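## Task

Pick up the wine glass standing on the table and hang it inverted on the rack so its stem sits entirely within a vacant curl and the glass rests only on the wire. It fails if the glass is tossed or let fall more than about a thumb's length, if any glass tips over while unheld, or if it takes a knock comparable to such a fall. The glass already on the rack must still hang straight in its own curl at the end.

## Robot and tools

Robot: two six-joint arms, left_arm and right_arm, each ending in a two-finger parallel gripper. Calibrated bases in the scene frame: left_arm at (+0.008, +0.372, 0) m, right_arm at (-0.006, -0.344, 0) m with a tiny yaw. Scene frame: origin at table-top height, midway between the nominal bases; +x points out over the table, +z up, left_arm on the +y side (arm names do not match image sides).

A row is one flat list of 14 numbers, each in [-1, 1], always covering both arms: seven for left_arm, then seven for right_arm. Within each seven, the first six are joint offsets in this order: shoulder (joint2), elbow (joint3), wrist roll (joint6), wrist pitch (joint4), waist (joint1), wrist yaw (joint5); the seventh is the gripper opening. Joint numbers are offsets counted from the arm's Joint targets as they stand when the action (or move) begins, not from the previous row; sending the same offset again moves further. Scale: 1.0 equals 2.224 rad for shoulder, elbow and waist, and 8.485 rad for wrist roll, pitch and yaw. Send 0 to keep a joint where its targets are. The opening is absolute, not an offset: +1 fully open, -1 closed. To leave a gripper alone, resend its current command; 0 means half open.

Stated joint ranges (rad): waist -2.618..3.054, shoulder 0..3.142, elbow 0..3.142, wrist pitch -1.571..1.571, wrist yaw -1.571..1.571, wrist roll -2.094..2.094. Requests more than 0.059 rad beyond an end get the action refused for both arms; true ends may differ by up to 0.059 rad. Per step, a joint's target can lead its measured angle by at most 0.339 rad (big joints) or 2.2 rad (wrist joints), and targets that would shift the gripper over 200 mm are scaled back, so large changes take several actions.

Tools:
- execute_actions(actions, cameras): actions is a list of actions; each action is a table of up to 15 rows, one row per 1/30 s step; a short table repeats its last row to fill 15 steps. An empty list only reports state. cameras picks images: omitted/null/["all"] gives all, [] none.
- move(target, speed, blend, opening_speed, blocking, cameras): target is one 14-number row or a list of up to 15 rows; every row is an offset from the same starting Joint targets. Joints are interpolated together toward those angles, so the hand traces a curve and nothing is avoided. speed is rad/s for the joint with most to travel, 0.01 to 12.57, default 0.5 (single value or one per target). blend is in rad, rounding corners of a list. opening_speed (0.2 or more, per second on the -1..+1 scale) makes the fingers change gradually. blocking=false returns after about 0.5 s while it keeps running. Paths last at least 0.5 s; over 10 s they end short. The result adds a move: line such as done, off_target (at rest but some joint more than 0.035 rad off), moving, held or fault, plus limits=held when steps were withheld.
- wait(seconds 0..10, cameras): lets time pass holding the last command; a running move continues.
- stop(cameras): brakes a running move.
- zoom_image(camera, region): camera is cam_high, cam_left_wrist or cam_right_wrist; region [x0, y0, x1, y1] in pixels of the 896x504 image, origin top-left, at most 504x504.
- read_manual(section): licence texts only.
- finished_scene(scene): scene is 1 or 2; ends that scene irreversibly and moves to the next.

Results: end_effector_position (m) and end_effector_quat_wxyz per gripper in the scene frame; the position is the point between the finger pads about 1 cm behind the tips, with fingers along the gripper's +z and closing along its y. Readings can be off by a few cm. Joint positions / Joint velocities list each arm's joints in the order above (rad, rad/s), ending with finger opening in m (0.093 fully open) and its rate. Joint targets is the base for your next offsets. grip_measured is the finger motor on the -1..+1 scale: pads meet near -0.94 and each mm of object width adds about 0.0208; an empty closed hand also reads below -0.94. To grip, send well below the width reading; to release, send well above it. Joint torques are in joint order, with offsets and noise. Other lines: joint sent to its limit, joint command not followed (clearance check altered targets), MOTOR HOT (75 °C), OVER-TEMPERATURE FAULT (90 °C, the arm folds and stays idle). Cameras: cam_high fixed overhead, plus one camera per wrist.

Avoid: letting a glass drop or topple, releasing it while it moves, fast moves into contact, pressing into objects or targets beyond contact, collisions or squeezing between the two arms, anything ending off the table, holding loads or stretched poses long enough to overheat. Cables touching objects count as contact. Loose objects may occasionally be nudged. Sim time keeps running while you think.

Each tool is called after "Call:" as name(argument=value, ...) on one line, values as JSON.

## Session

Call:
execute_actions(actions=[])

Scene clock: 0.00 s.
left_arm: end_effector_position=(+0.3949, +0.3914, +0.0679) grip_measured=+1.000 end_effector_quat_wxyz=(+0.553, -0.018, +0.831, +0.046) | right_arm: end_effector_position=(+0.3796, -0.3360, +0.0912) grip_measured=+1.000 end_effector_quat_wxyz=(+0.551, -0.005, +0.834, +0.033)
Joint names: [shoulder, elbow, wrist roll, wrist pitch, waist, wrist yaw]
Joint positions: left_arm=[1.625 0.355 0.026 0.875 0.015 -0.084 0.093] | right_arm=[1.484 0.388 0.024 0.692 -0.023 -0.067 0.093]
Joint velocities: within noise
Joint torques (N m): no reading
Heat: left arm: 34 °C; right arm: 37 °C.
Joint targets: left_arm=[1.615 0.364 0.027 0.885 0.015 -0.084] | right_arm=[1.478 0.396 0.024 0.694 -0.023 -0.067]
Tool commands: left_gripper/opening=+1.0 right_gripper/opening=+1.0

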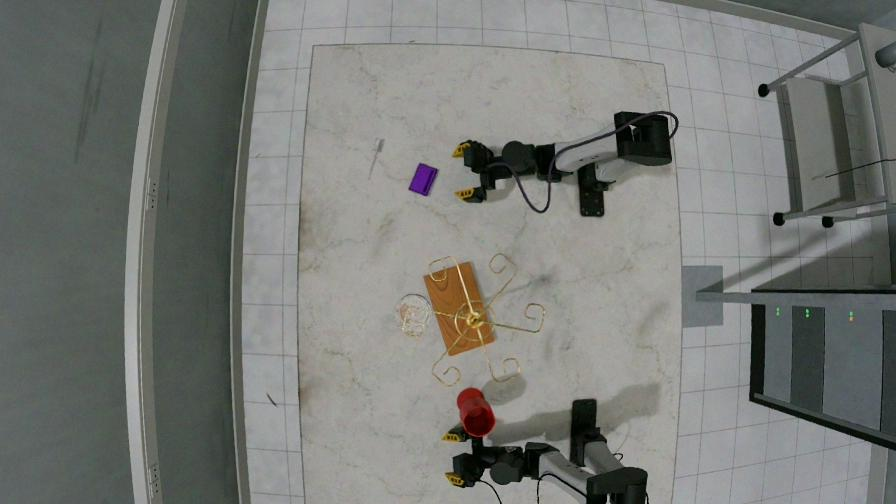

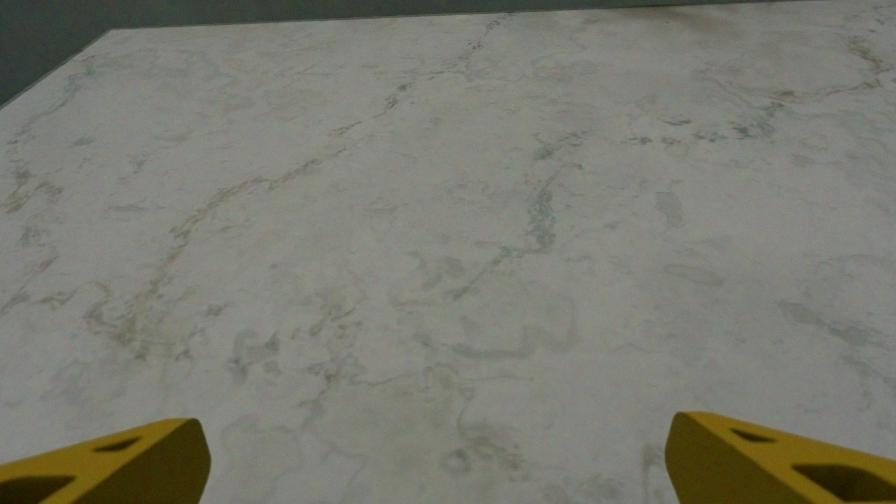

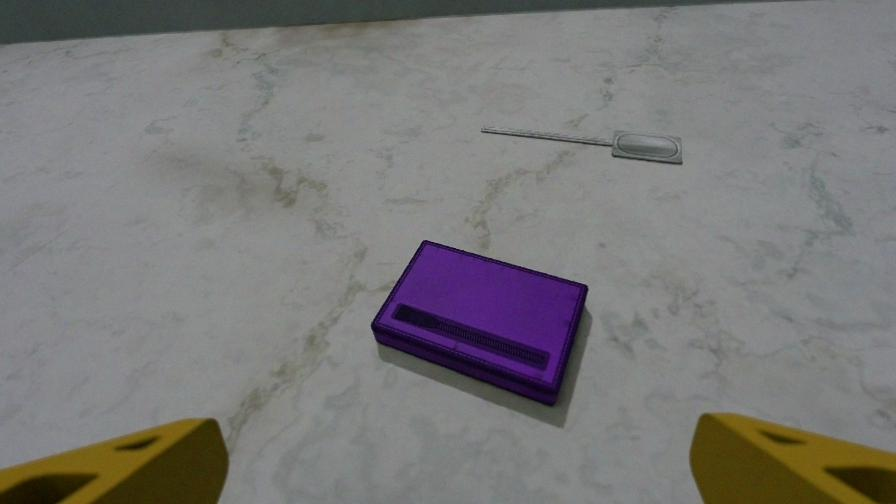

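Call:
zoom_image(camera="cam_high", region=[370, 230, 570, 400])

Call:
zoom_image(camera="cam_high", region=[420, 370, 540, 504])

Scaled by 2.520 from the camera's 896x504 image, which has a finer 1280x720 frame.

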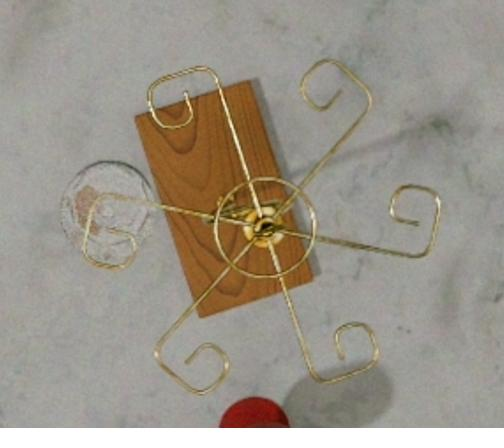

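Scaled by 3.761 from the camera's 896x504 image, which has a finer 1280x720 frame.

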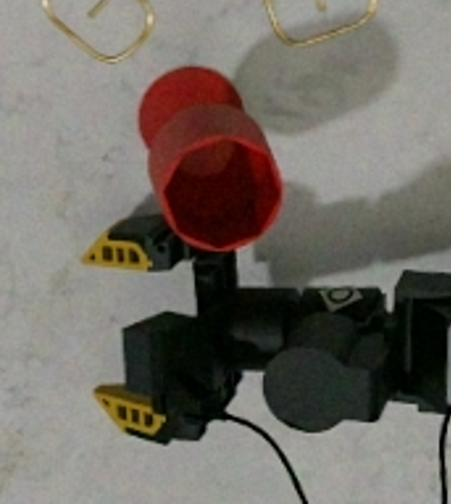

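Call:
zoom_image(camera="cam_high", region=[390, 280, 470, 350])

Call:
zoom_image(camera="cam_high", region=[425, 335, 535, 445])

Call:
zoom_image(camera="cam_high", region=[480, 240, 560, 390])

Scaled by 6.300 from the camera's 896x504 image, which has a finer 1280x720 frame.

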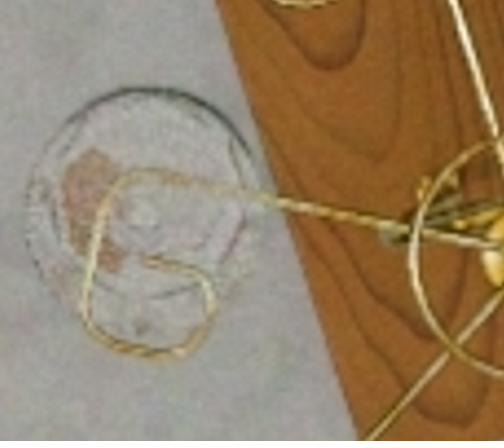

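Scaled by 4.582 from the camera's 896x504 image, which has a finer 1280x720 frame.

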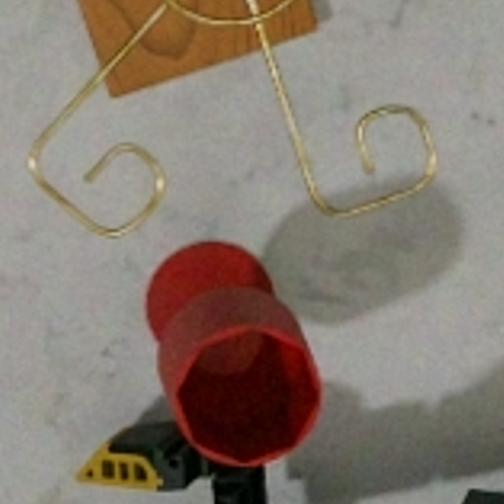

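Scaled by 3.360 from the camera's 896x504 image, which has a finer 1280x720 frame.

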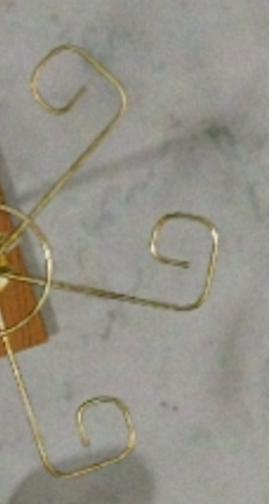

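Call:
move(target=[0,0,0,0,0,0,1,-0.4955,0.1686,-0.0028,-0.1282,0.2801,0.0079,1], speed=0.8, cameras=["cam_high","cam_right_wrist"])

Scene clock: 413.90 s.
left_arm: end_effector_position=(+0.3949, +0.3914, +0.0679) grip_measured=+1.000 end_effector_quat_wxyz=(+0.553, -0.018, +0.831, +0.046) | right_arm: end_effector_position=(+0.1754, -0.2157, +0.3551) grip_measured=+1.000 end_effector_quat_wxyz=(+0.671, -0.214, +0.675, +0.218)
Joint names: [shoulder, elbow, wrist roll, wrist pitch, waist, wrist yaw]
Joint positions: left_arm=[1.625 0.355 0.026 0.875 0.015 -0.084 0.093] | right_arm=[0.373 0.751 0.007 -0.382 0.593 -0.012 0.093]
Joint velocities: within noise
Joint torques (N m): left_arm=[-7.06 4.16 -0.1 1.95 -0.44 0] | right_arm=[2.33 7.38 -0.2 1.68 0.42 -0.06]
Heat: left arm: 51 °C; right arm: 42 °C.
Joint targets: left_arm=[1.615 0.364 0.027 0.885 0.015 -0.084] | right_arm=[0.376 0.771 0.000 -0.393 0.600 -0.001]
move: done
camera_calibration:
cam_right_wrist: T_world_to_cam=[[0.57203, -0.818941, -0.0460146, -0.258955], [-0.360603, -0.200701, -0.91087, 0.38357], [0.736714, 0.537638, -0.41012, 0.210208], [0, 0, 0, 1]] pos_world=[0.131584, -0.248102, 0.423677]
Images, in order (width x height): cam_high 896x504, cam_right_wrist 896x504.

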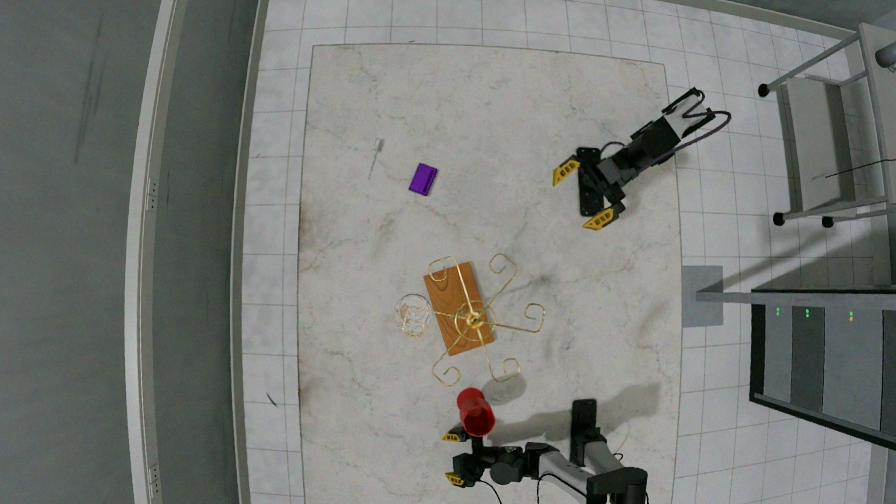

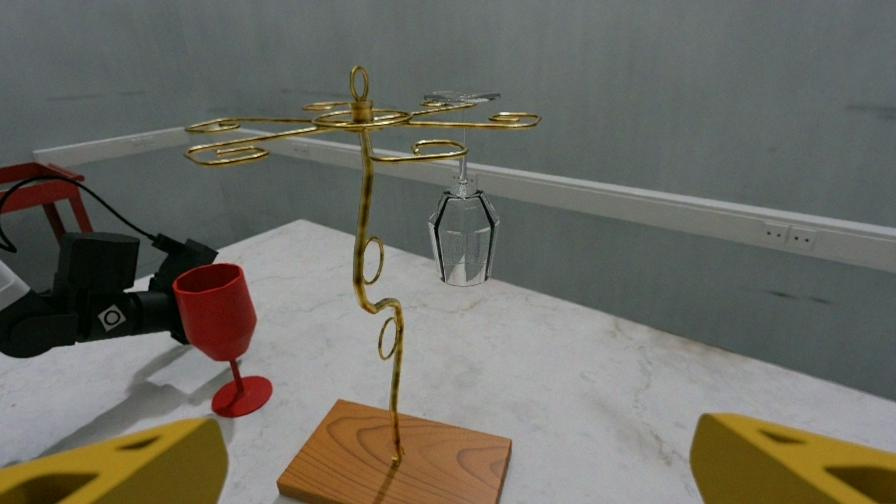

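Call:
zoom_image(camera="cam_right_wrist", region=[130, 240, 310, 430])

Call:
zoom_image(camera="cam_right_wrist", region=[170, 50, 560, 300])

Scaled by 2.653 from the camera's 896x504 image, which has a finer 1280x720 frame.

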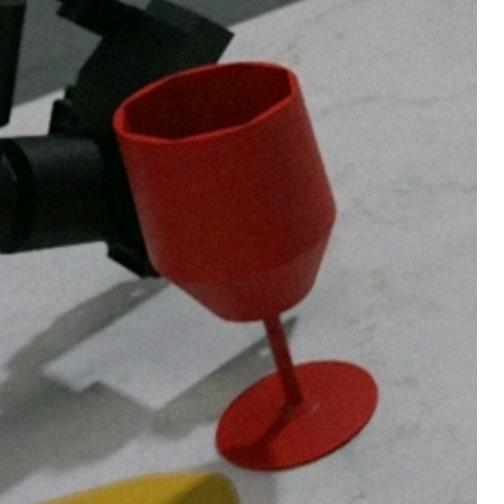

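Scaled by 1.292 from the camera's 896x504 image, which has a finer 1280x720 frame.

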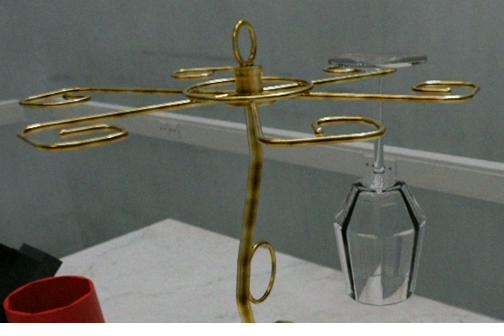

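Call:
move(target=[[-0.5571,0.1830,-0.0032,-0.1980,0,0.0099,1,0,0,0,0,0,0,1],[-0.5571,0.1830,-0.0032,-0.1980,-0.1506,0.0099,1,0,0,0,0,0,0,1]], speed=0.9, blend=0.1)

Scene clock: 869.77 s.
left_arm: end_effector_position=(+0.2007, +0.3103, +0.2541) grip_measured=+1.000 end_effector_quat_wxyz=(+0.535, +0.133, +0.831, -0.079) | right_arm: end_effector_position=(+0.1755, -0.2158, +0.3546) grip_measured=+1.000 end_effector_quat_wxyz=(+0.671, -0.214, +0.676, +0.217)
Joint names: [shoulder, elbow, wrist roll, wrist pitch, waist, wrist yaw]
Joint positions: left_arm=[0.378 0.744 0.008 -0.794 -0.315 -0.01 0.093] | right_arm=[0.373 0.751 0.007 -0.384 0.593 -0.011 0.093]
Joint velocities: within noise
Joint torques (N m): left_arm=[2.06 6.95 -0.12 1.92 -0.81 0.11] | right_arm=[2.1 7.39 -0.15 1.67 0.55 -0.04]
Heat: left arm: 53 °C; right arm: 44 °C.
Joint targets: left_arm=[0.376 0.771 0.000 -0.795 -0.320 0.000] | right_arm=[0.376 0.771 0.000 -0.393 0.600 -0.001]
move: done
camera_calibration:
cam_left_wrist: T_world_to_cam=[[-0.318068, -0.94794, -0.0155957, 0.363239], [-0.709961, 0.249055, -0.658731, 0.272794], [0.628321, -0.198449, -0.752217, 0.207118], [0, 0, 0, 1]] pos_world=[0.179072, 0.31749, 0.34116]
cam_right_wrist: T_world_to_cam=[[0.571285, -0.819483, -0.045615, -0.259296], [-0.361956, -0.20167, -0.910119, 0.382892], [0.736628, 0.536448, -0.411828, 0.210335], [0, 0, 0, 1]] pos_world=[0.131783, -0.248105, 0.423272]

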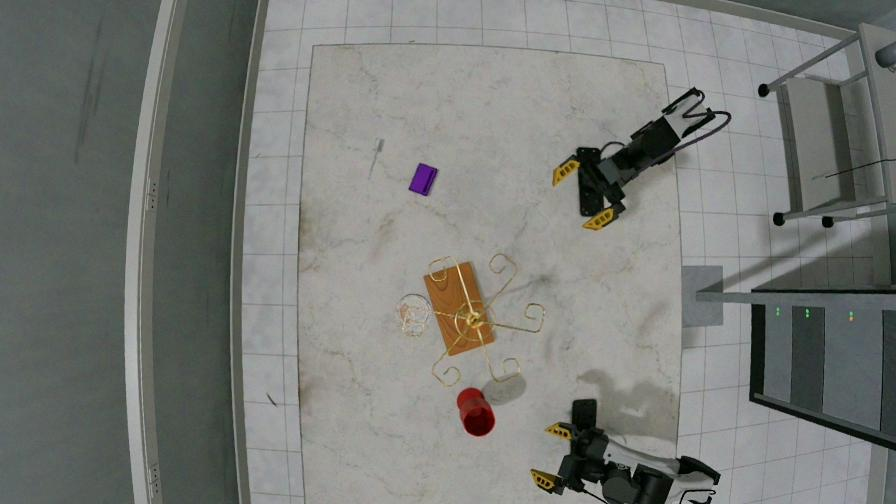

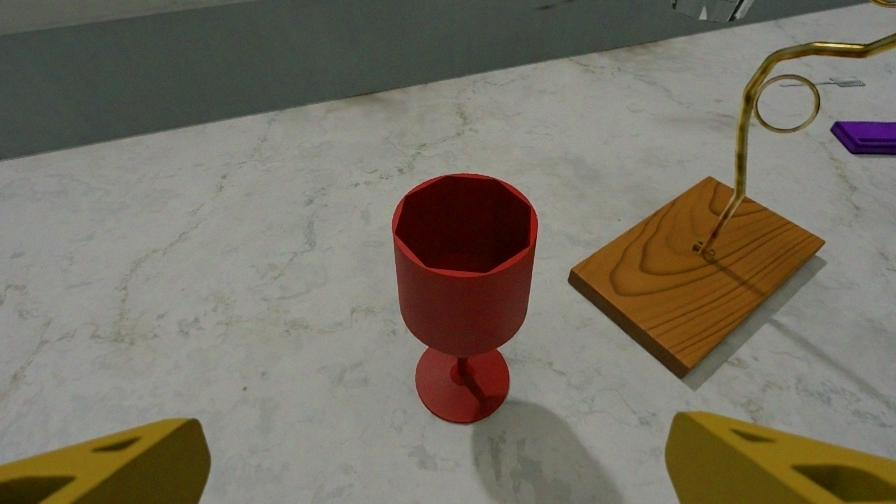

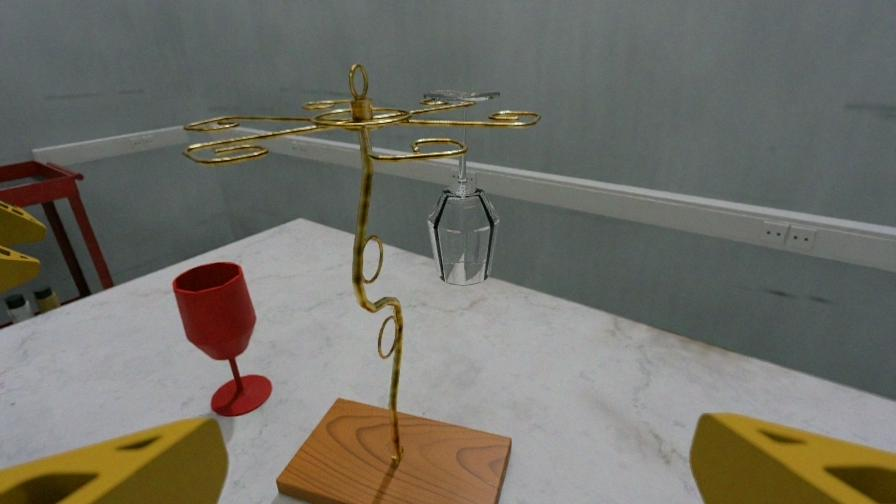

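Call:
zoom_image(camera="cam_left_wrist", region=[370, 160, 570, 430])

Scaled by 1.867 from the camera's 896x504 image, which has a finer 1280x720 frame.

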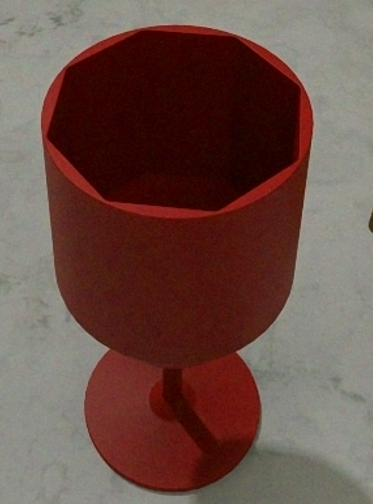

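Call:
move(target=[0.5371,0.2409,0.1543,-0.0295,0.2298,0.1851,1,0,0,0,0,0,0,1], speed=0.8)

Scene clock: 969.53 s.
left_arm: end_effector_position=(+0.3237, +0.2603, +0.2893) grip_measured=+1.000 end_effector_quat_wxyz=(+0.532, +0.443, +0.559, -0.456) | right_arm: end_effector_position=(+0.1755, -0.2158, +0.3545) grip_measured=+1.000 end_effector_quat_wxyz=(+0.671, -0.214, +0.676, +0.217)
Joint names: [shoulder, elbow, wrist roll, wrist pitch, waist, wrist yaw]
Joint positions: left_arm=[1.569 1.276 1.293 -1.04 0.189 1.553 0.093] | right_arm=[0.373 0.751 0.007 -0.384 0.593 -0.011 0.093]
Joint velocities: within noise
Joint torques (N m): left_arm=[-6.98 7.36 0.11 0.43 -0.21 0.66] | right_arm=[2.21 7.38 -0.21 1.7 0.47 -0.04]
Heat: left arm: 47 °C; right arm: 44 °C.
Joint targets: left_arm=[1.571 1.307 1.309 -1.045 0.191 1.570] | right_arm=[0.376 0.771 0.000 -0.393 0.600 -0.001]
move: done
camera_calibration:
cam_left_wrist: T_world_to_cam=[[-0.983051, -0.180729, 0.0307953, 0.357579], [-0.104543, 0.414615, -0.903972, 0.227636], [0.150606, -0.89187, -0.426481, 0.38737], [0, 0, 0, 1]] pos_world=[0.316975, 0.315727, 0.359971]
cam_right_wrist: T_world_to_cam=[[0.571247, -0.81951, -0.0456113, -0.259218], [-0.362275, -0.201883, -0.909945, 0.382827], [0.736501, 0.536328, -0.412213, 0.210431], [0, 0, 0, 1]] pos_world=[0.131783, -0.248006, 0.42327]

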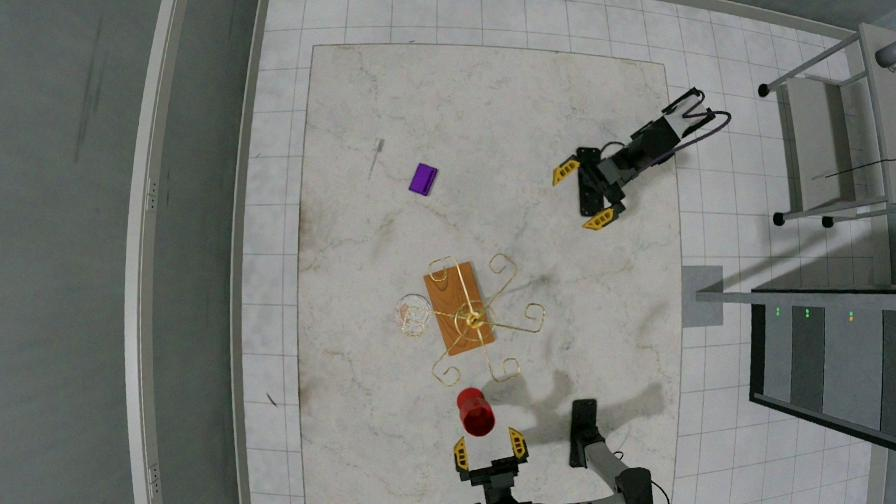

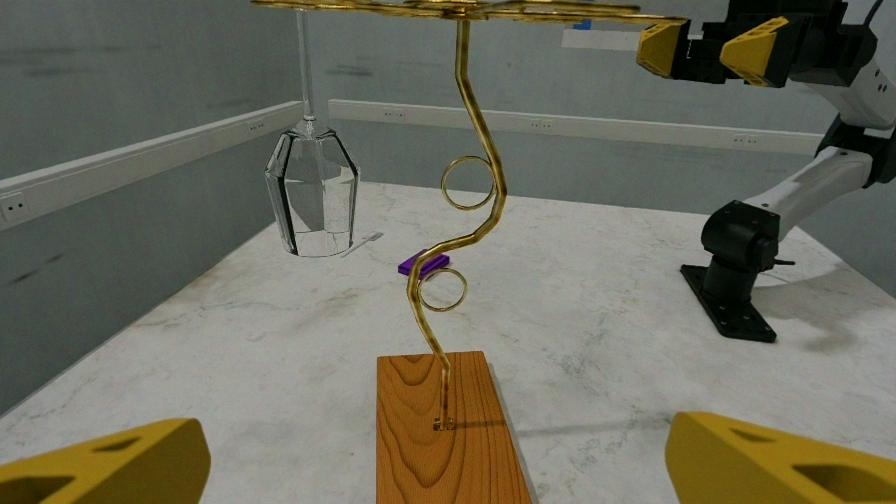

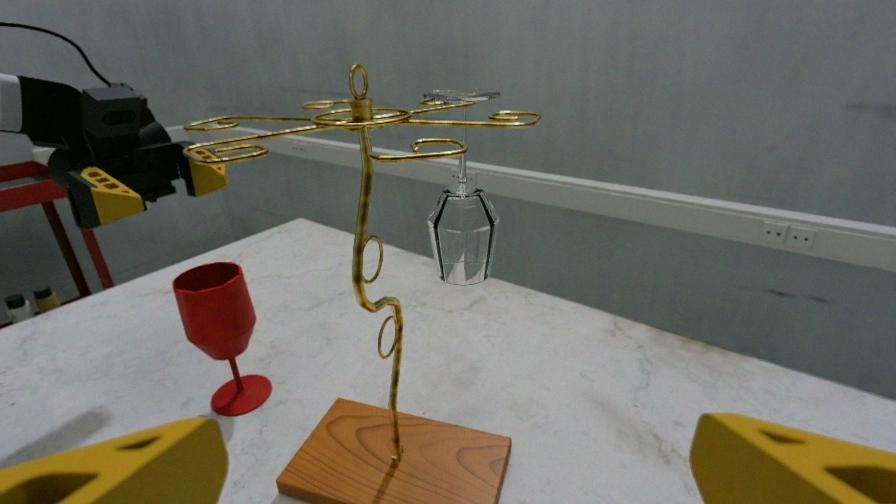

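Call:
zoom_image(camera="cam_high", region=[430, 375, 550, 504])

Scaled by 3.907 from the camera's 896x504 image, which has a finer 1280x720 frame.

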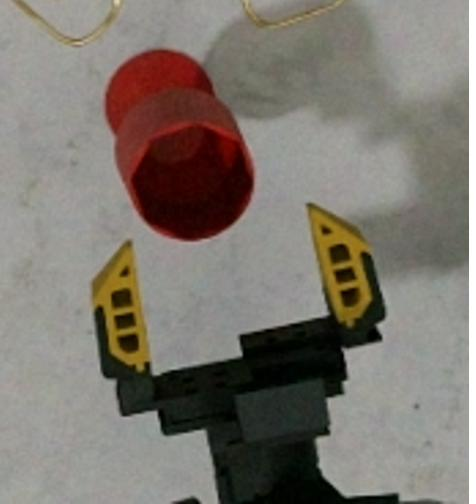

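Call:
move(target=[[0.0124,-0.0726,0,0.0259,0,0,1,0,0,0,0,0,0,1],[0.0387,-0.1296,0,0.0478,0,0,1,0,0,0,0,0,0,1]], speed=0.5, blend=0.05)

Call:
zoom_image(camera="cam_high", region=[430, 375, 550, 504])

Scene clock: 1063.07 s.
left_arm: end_effector_position=(+0.3304, +0.2616, +0.2077) grip_measured=+1.000 end_effector_quat_wxyz=(+0.544, +0.455, +0.547, -0.445) | right_arm: end_effector_position=(+0.1755, -0.2158, +0.3545) grip_measured=+1.000 end_effector_quat_wxyz=(+0.671, -0.214, +0.676, +0.217)
Joint names: [shoulder, elbow, wrist roll, wrist pitch, waist, wrist yaw]
Joint positions: left_arm=[1.653 1.024 1.295 -0.658 0.189 1.557 0.093] | right_arm=[0.373 0.751 0.007 -0.384 0.593 -0.011 0.093]
Joint velocities: within noise
Joint torques (N m): left_arm=[-7.12 4.01 0.11 0.78 -0.2 0.65] | right_arm=[2.24 7.34 -0.2 1.69 0.32 -0.07]
Heat: left arm: 38 °C; right arm: 45 °C.
Joint targets: left_arm=[1.657 1.018 1.309 -0.640 0.191 1.570] | right_arm=[0.376 0.771 0.000 -0.393 0.600 -0.001]
move: done
camera_calibration:
cam_left_wrist: T_world_to_cam=[[-0.983571, -0.179721, -0.0169838, 0.376858], [-0.0609512, 0.419176, -0.905857, 0.138879], [0.169921, -0.889939, -0.423243, 0.345094], [0, 0, 0, 1]] pos_world=[0.320493, 0.316627, 0.278263]
cam_right_wrist: T_world_to_cam=[[0.571247, -0.81951, -0.0456113, -0.259218], [-0.362275, -0.201883, -0.909945, 0.382827], [0.736501, 0.536328, -0.412213, 0.210431], [0, 0, 0, 1]] pos_world=[0.131783, -0.248006, 0.42327]

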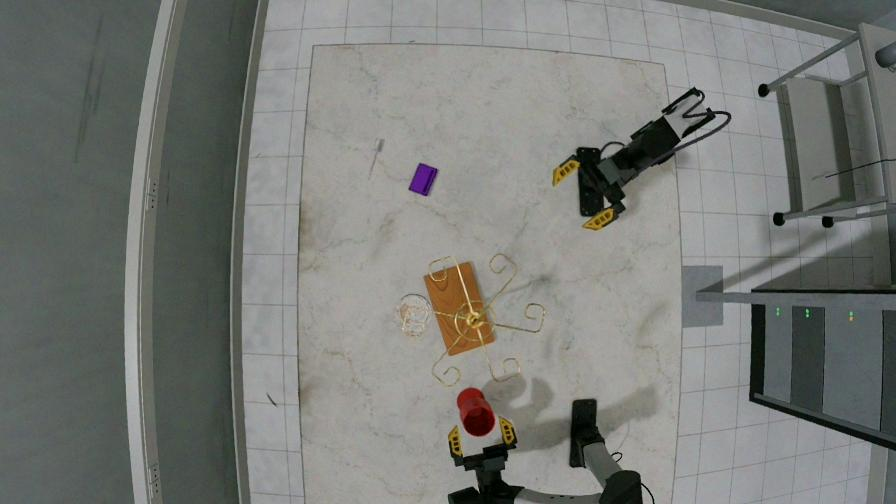

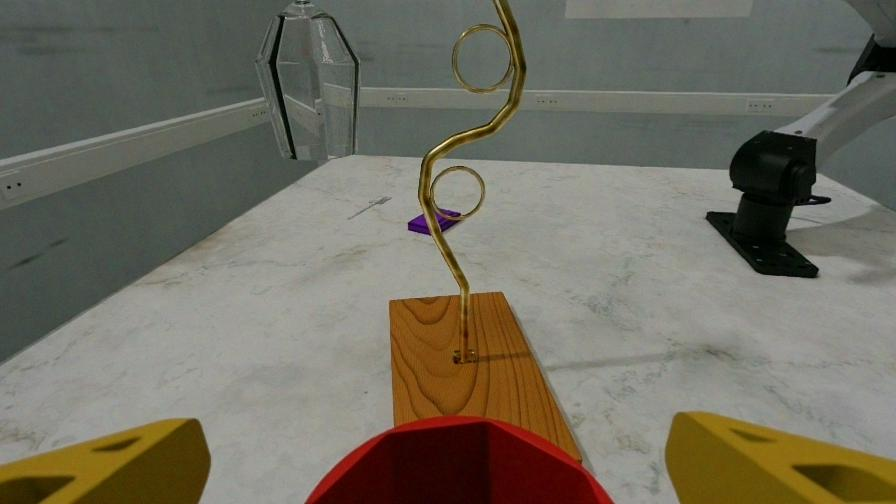

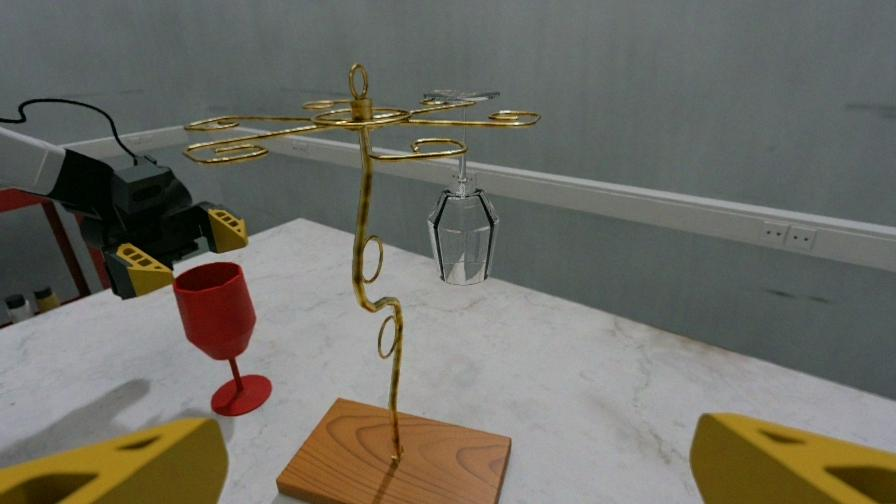

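Scaled by 3.907 from the camera's 896x504 image, which has a finer 1280x720 frame.

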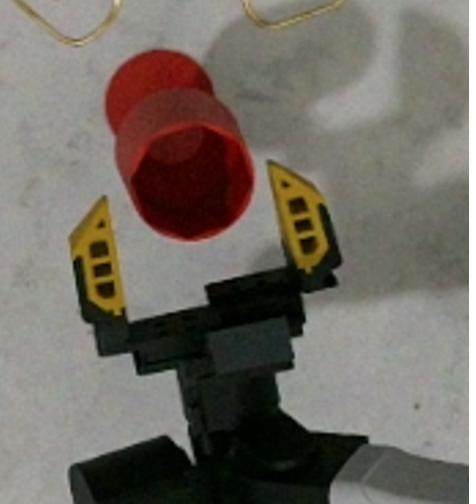

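Call:
move(target=[[-0.0022,-0.0162,0,0.0028,0.0027,0,1,0,0,0,0,0,0,1],[0.0234,-0.0481,0,0.0178,0.0027,0,1,0,0,0,0,0,0,1]], speed=0.3, cameras=["cam_high","cam_left_wrist"])

Call:
zoom_image(camera="cam_high", region=[430, 375, 550, 504])

Scene clock: 1124.40 s.
left_arm: end_effector_position=(+0.3258, +0.2617, +0.1711) grip_measured=+1.000 end_effector_quat_wxyz=(+0.543, +0.453, +0.549, -0.445) | right_arm: end_effector_position=(+0.1755, -0.2158, +0.3545) grip_measured=+1.000 end_effector_quat_wxyz=(+0.671, -0.214, +0.676, +0.217)
Joint names: [shoulder, elbow, wrist roll, wrist pitch, waist, wrist yaw]
Joint positions: left_arm=[1.703 0.918 1.295 -0.508 0.192 1.557 0.093] | right_arm=[0.373 0.751 0.007 -0.384 0.593 -0.011 0.093]
Joint velocities: within noise
Joint torques (N m): left_arm=[-7.09 3.79 0.15 0.74 -0.02 0.65] | right_arm=[2.07 7.25 -0.15 1.73 0.46 -0.04]
Heat: left arm: 37 °C; right arm: 45 °C.
Joint targets: left_arm=[1.709 0.911 1.309 -0.489 0.197 1.570] | right_arm=[0.376 0.771 0.000 -0.393 0.600 -0.001]
move: done
camera_calibration:
cam_left_wrist: T_world_to_cam=[[-0.983045, -0.183025, -0.011188, 0.371424], [-0.0674428, 0.41763, -0.906111, 0.107872], [0.170513, -0.889993, -0.422893, 0.330232], [0, 0, 0, 1]] pos_world=[0.316093, 0.316833, 0.241553]
Images, in order (width x height): cam_high 896x504, cam_left_wrist 896x504.

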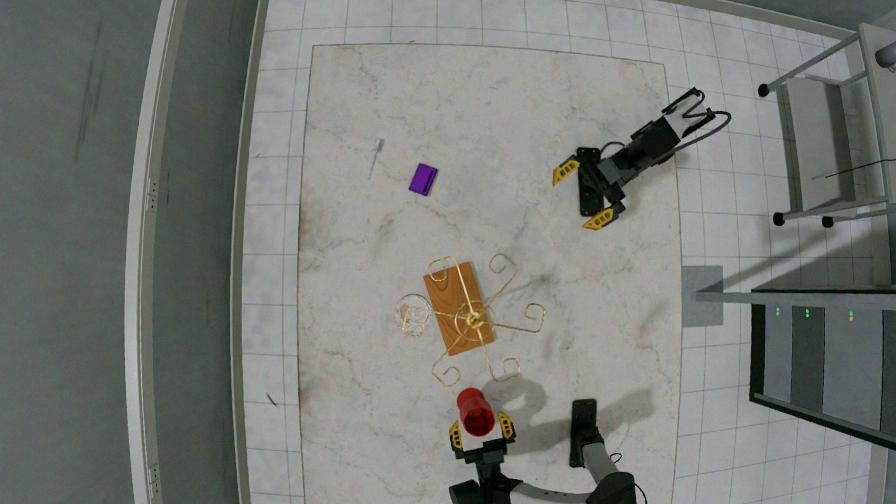

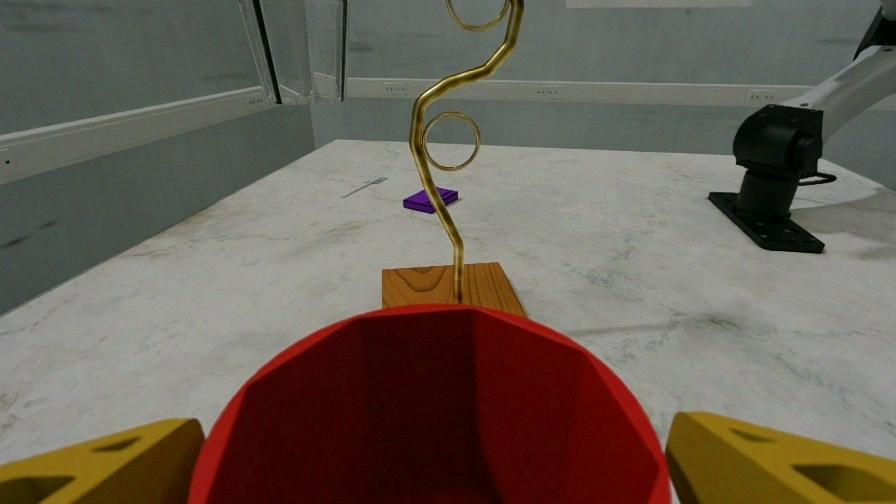

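Scaled by 3.907 from the camera's 896x504 image, which has a finer 1280x720 frame.

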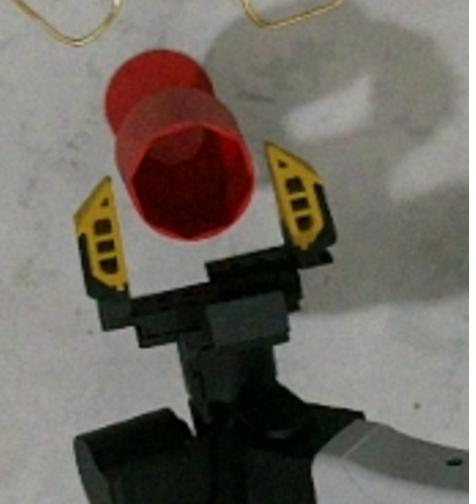

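Call:
move(target=[[0,0,0,0,0.0043,0,1,0,0,0,0,0,0,1],[0.0396,-0.0299,0,0.0180,0.0043,0,1,0,0,0,0,0,0,1]], speed=0.2, cameras=["cam_high","cam_left_wrist"])

Call:
zoom_image(camera="cam_high", region=[430, 375, 550, 504])

Scene clock: 1145.83 s.
left_arm: end_effector_position=(+0.3271, +0.2652, +0.1358) grip_measured=+1.000 end_effector_quat_wxyz=(+0.546, +0.449, +0.552, -0.442) | right_arm: end_effector_position=(+0.1755, -0.2159, +0.3545) grip_measured=+1.000 end_effector_quat_wxyz=(+0.671, -0.214, +0.676, +0.217)
Joint names: [shoulder, elbow, wrist roll, wrist pitch, waist, wrist yaw]
Joint positions: left_arm=[1.79 0.852 1.295 -0.355 0.203 1.557 0.093] | right_arm=[0.373 0.751 0.007 -0.384 0.593 -0.011 0.093]
Joint velocities: within noise
Joint torques (N m): left_arm=[-7.51 3.37 0.1 0.77 0.09 0.66] | right_arm=[2.14 7.36 -0.15 1.67 0.55 -0.03]
Heat: left arm: 37 °C; right arm: 45 °C.
Joint targets: left_arm=[1.797 0.845 1.309 -0.336 0.207 1.570] | right_arm=[0.376 0.771 0.000 -0.393 0.600 0.000]
move: done
camera_calibration:
cam_left_wrist: T_world_to_cam=[[-0.980966, -0.193874, -0.0108474, 0.375096], [-0.0723549, 0.4168, -0.906114, 0.0764179], [0.180193, -0.888083, -0.422894, 0.314594], [0, 0, 0, 1]] pos_world=[0.316798, 0.320255, 0.206352]
Images, in order (width x height): cam_high 896x504, cam_left_wrist 896x504.

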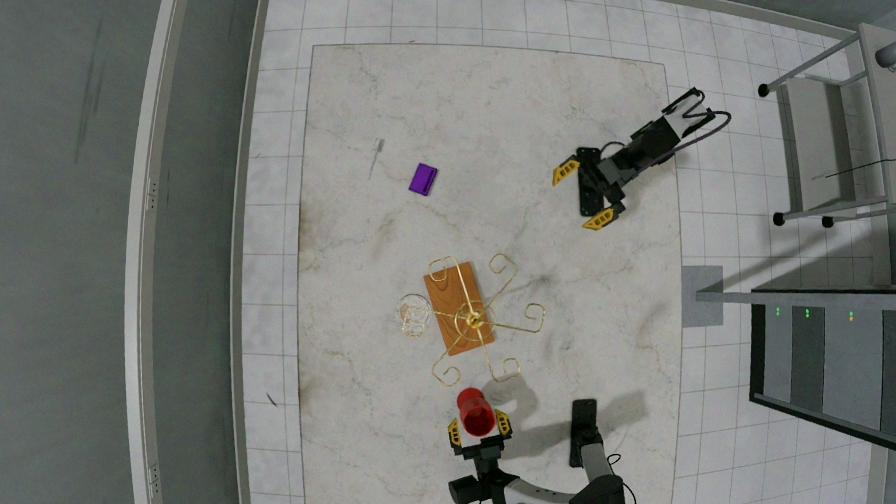

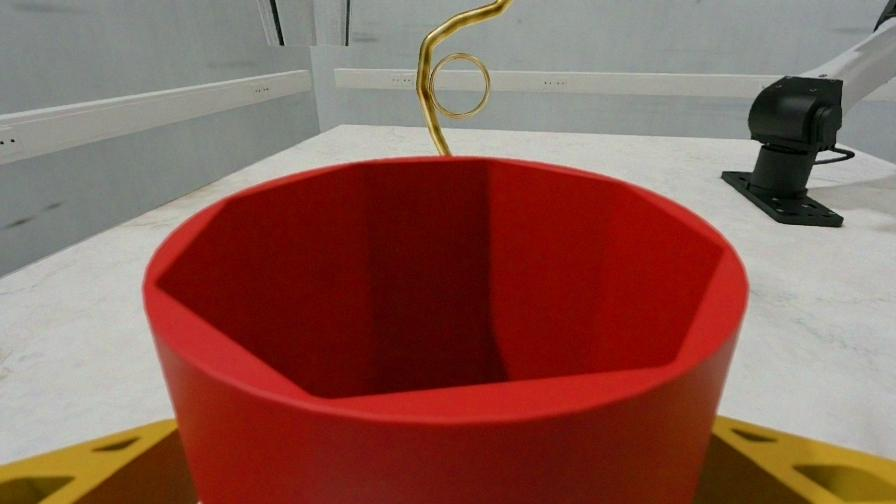

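Scaled by 3.907 from the camera's 896x504 image, which has a finer 1280x720 frame.

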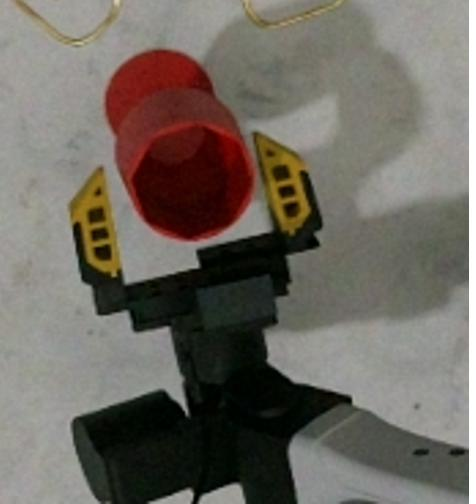

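Call:
move(target=[0,0,0,0,0,0,0.42,0,0,0,0,0,0,1], opening_speed=0.3)

Scene clock: 1170.00 s.
left_arm: end_effector_position=(+0.3272, +0.2653, +0.1358) grip_measured=+0.553 end_effector_quat_wxyz=(+0.546, +0.450, +0.552, -0.442) | right_arm: end_effector_position=(+0.1755, -0.2159, +0.3545) grip_measured=+1.000 end_effector_quat_wxyz=(+0.671, -0.214, +0.676, +0.217)
Joint names: [shoulder, elbow, wrist roll, wrist pitch, waist, wrist yaw]
Joint positions: left_arm=[1.79 0.852 1.295 -0.354 0.203 1.557 0.072] | right_arm=[0.373 0.751 0.007 -0.384 0.593 -0.011 0.093]
Joint velocities: within noise
Joint torques (N m): left_arm=[-7.56 3.45 0.11 0.76 -0.05 0.6] | right_arm=[2.29 7.21 -0.17 1.69 0.47 -0.05]
Heat: left arm: 36 °C; right arm: 45 °C.
Joint targets: left_arm=[1.797 0.845 1.309 -0.336 0.207 1.570] | right_arm=[0.376 0.771 0.000 -0.393 0.600 0.000]
move: done
camera_calibration:
cam_left_wrist: T_world_to_cam=[[-0.980959, -0.193816, -0.012402, 0.375396], [-0.0709635, 0.417144, -0.906066, 0.0758594], [0.180784, -0.887934, -0.422955, 0.314373], [0, 0, 0, 1]] pos_world=[0.316798, 0.320255, 0.206355]
cam_right_wrist: T_world_to_cam=[[0.570932, -0.819731, -0.0455885, -0.259324], [-0.362346, -0.201764, -0.909943, 0.382844], [0.73671, 0.536034, -0.41222, 0.210388], [0, 0, 0, 1]] pos_world=[0.131784, -0.248106, 0.42327]

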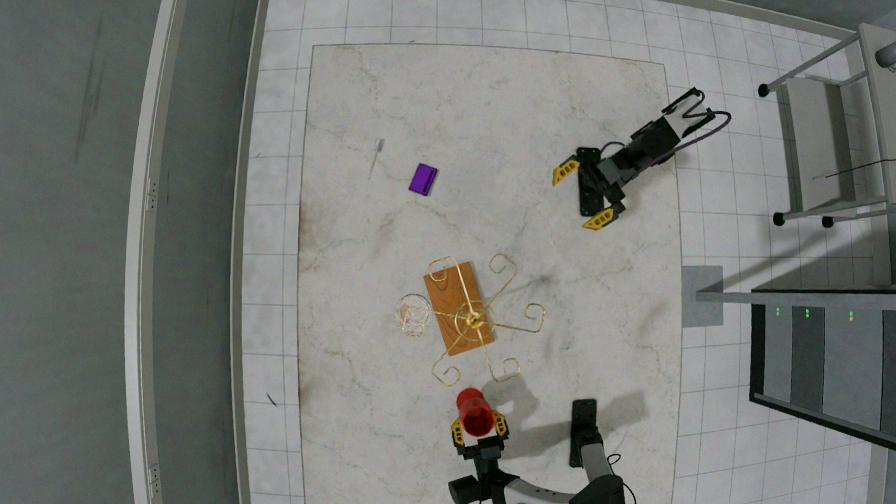

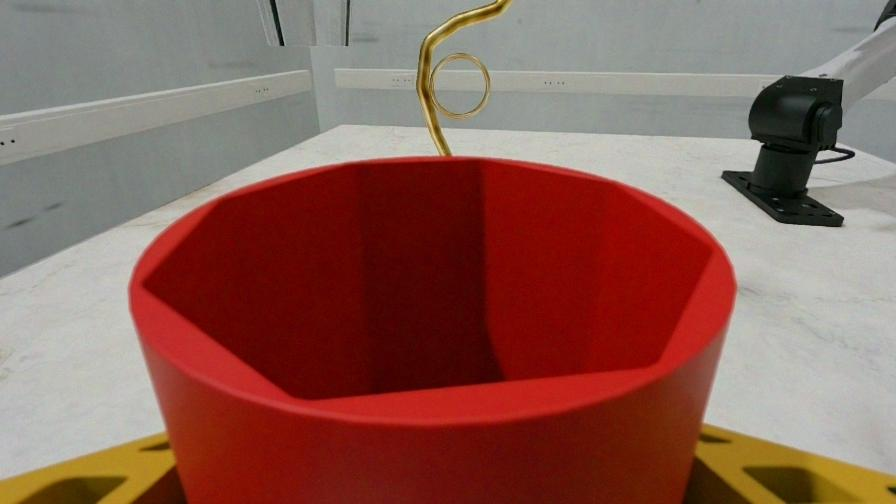

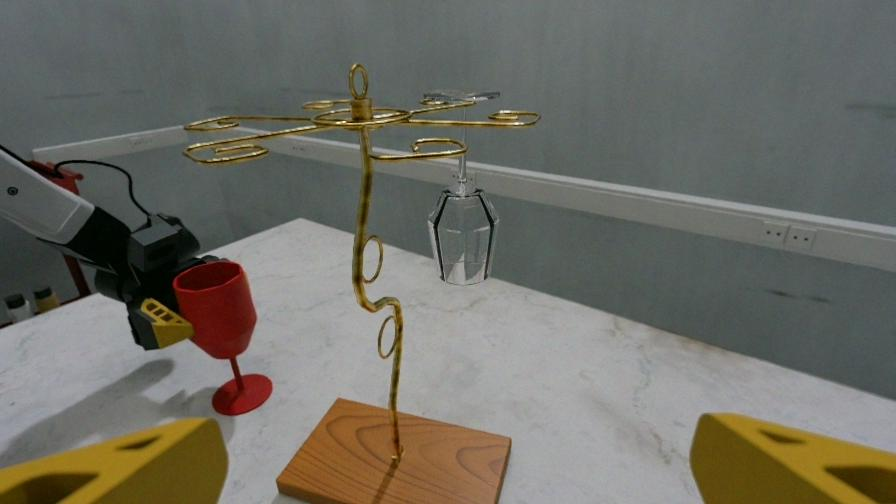

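Call:
move(target=[[-0.0661,0.0776,0,-0.0358,0,0,0.42,0,0,0,0,0,0,1],[-0.0998,0.1727,0,-0.0694,0,0,0.42,0,0,0,0,0,0,1]], speed=0.4, blend=0.05)

Scene clock: 1334.43 s.
left_arm: end_effector_position=(+0.3317, +0.2662, +0.2620) grip_measured=+0.543 end_effector_quat_wxyz=(+0.539, +0.441, +0.558, -0.451) | right_arm: end_effector_position=(+0.1755, -0.2159, +0.3545) grip_measured=+1.000 end_effector_quat_wxyz=(+0.671, -0.214, +0.676, +0.217)
Joint names: [shoulder, elbow, wrist roll, wrist pitch, waist, wrist yaw]
Joint positions: left_arm=[1.605 1.2 1.298 -0.92 0.203 1.557 0.071] | right_arm=[0.373 0.751 0.007 -0.384 0.593 -0.011 0.093]
Joint velocities: within noise
Joint torques (N m): left_arm=[-10.33 7.23 0.03 0.51 -0.03 0.68] | right_arm=[2.28 7.35 -0.17 1.67 0.64 -0.07]
Heat: left arm: 37 °C; right arm: 45 °C.
Joint targets: left_arm=[1.575 1.229 1.309 -0.925 0.207 1.571] | right_arm=[0.376 0.771 0.000 -0.393 0.600 0.000]
move: done
camera_calibration:
cam_left_wrist: T_world_to_cam=[[-0.980874, -0.193725, 0.0189016, 0.373329], [-0.0986608, 0.411122, -0.906225, 0.200903], [0.167788, -0.890758, -0.422372, 0.372633], [0, 0, 0, 1]] pos_world=[0.323487, 0.321653, 0.332397]
cam_right_wrist: T_world_to_cam=[[0.570932, -0.819731, -0.0455885, -0.259324], [-0.362346, -0.201764, -0.909943, 0.382844], [0.73671, 0.536034, -0.41222, 0.210388], [0, 0, 0, 1]] pos_world=[0.131784, -0.248106, 0.42327]

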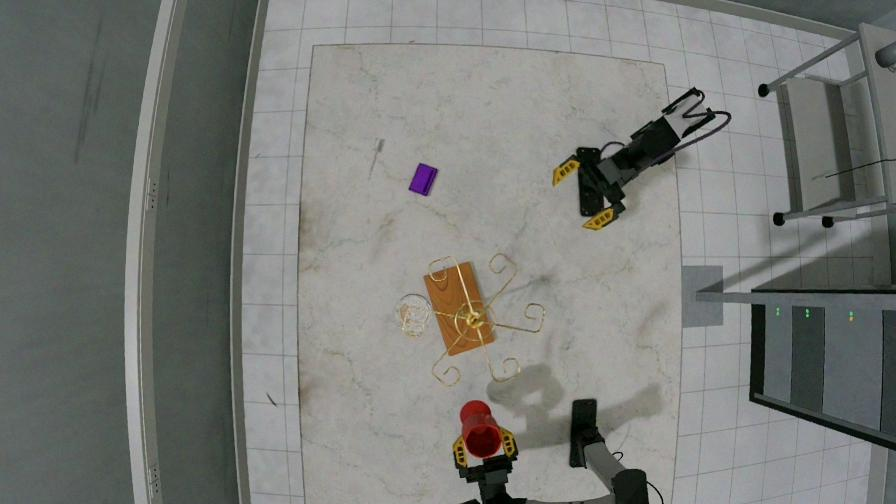

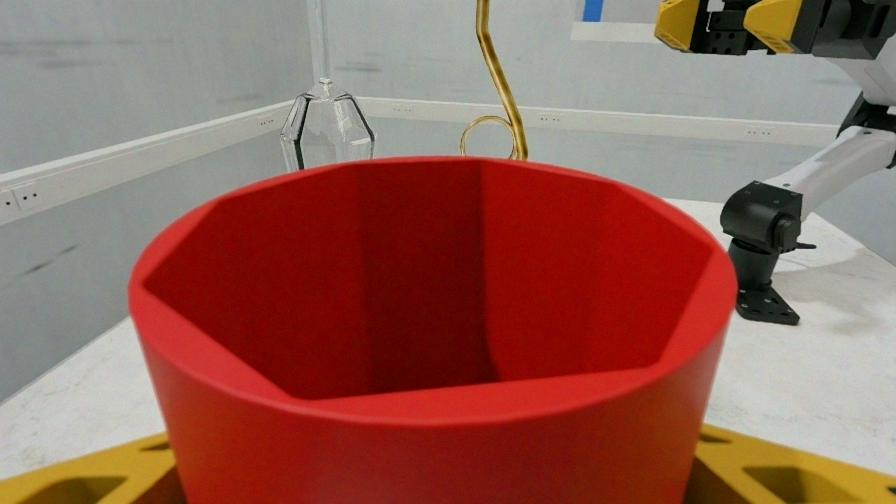

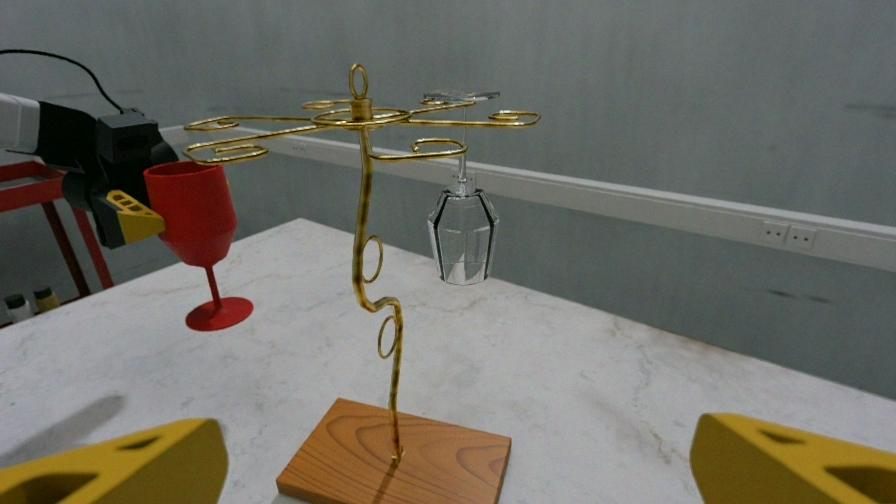

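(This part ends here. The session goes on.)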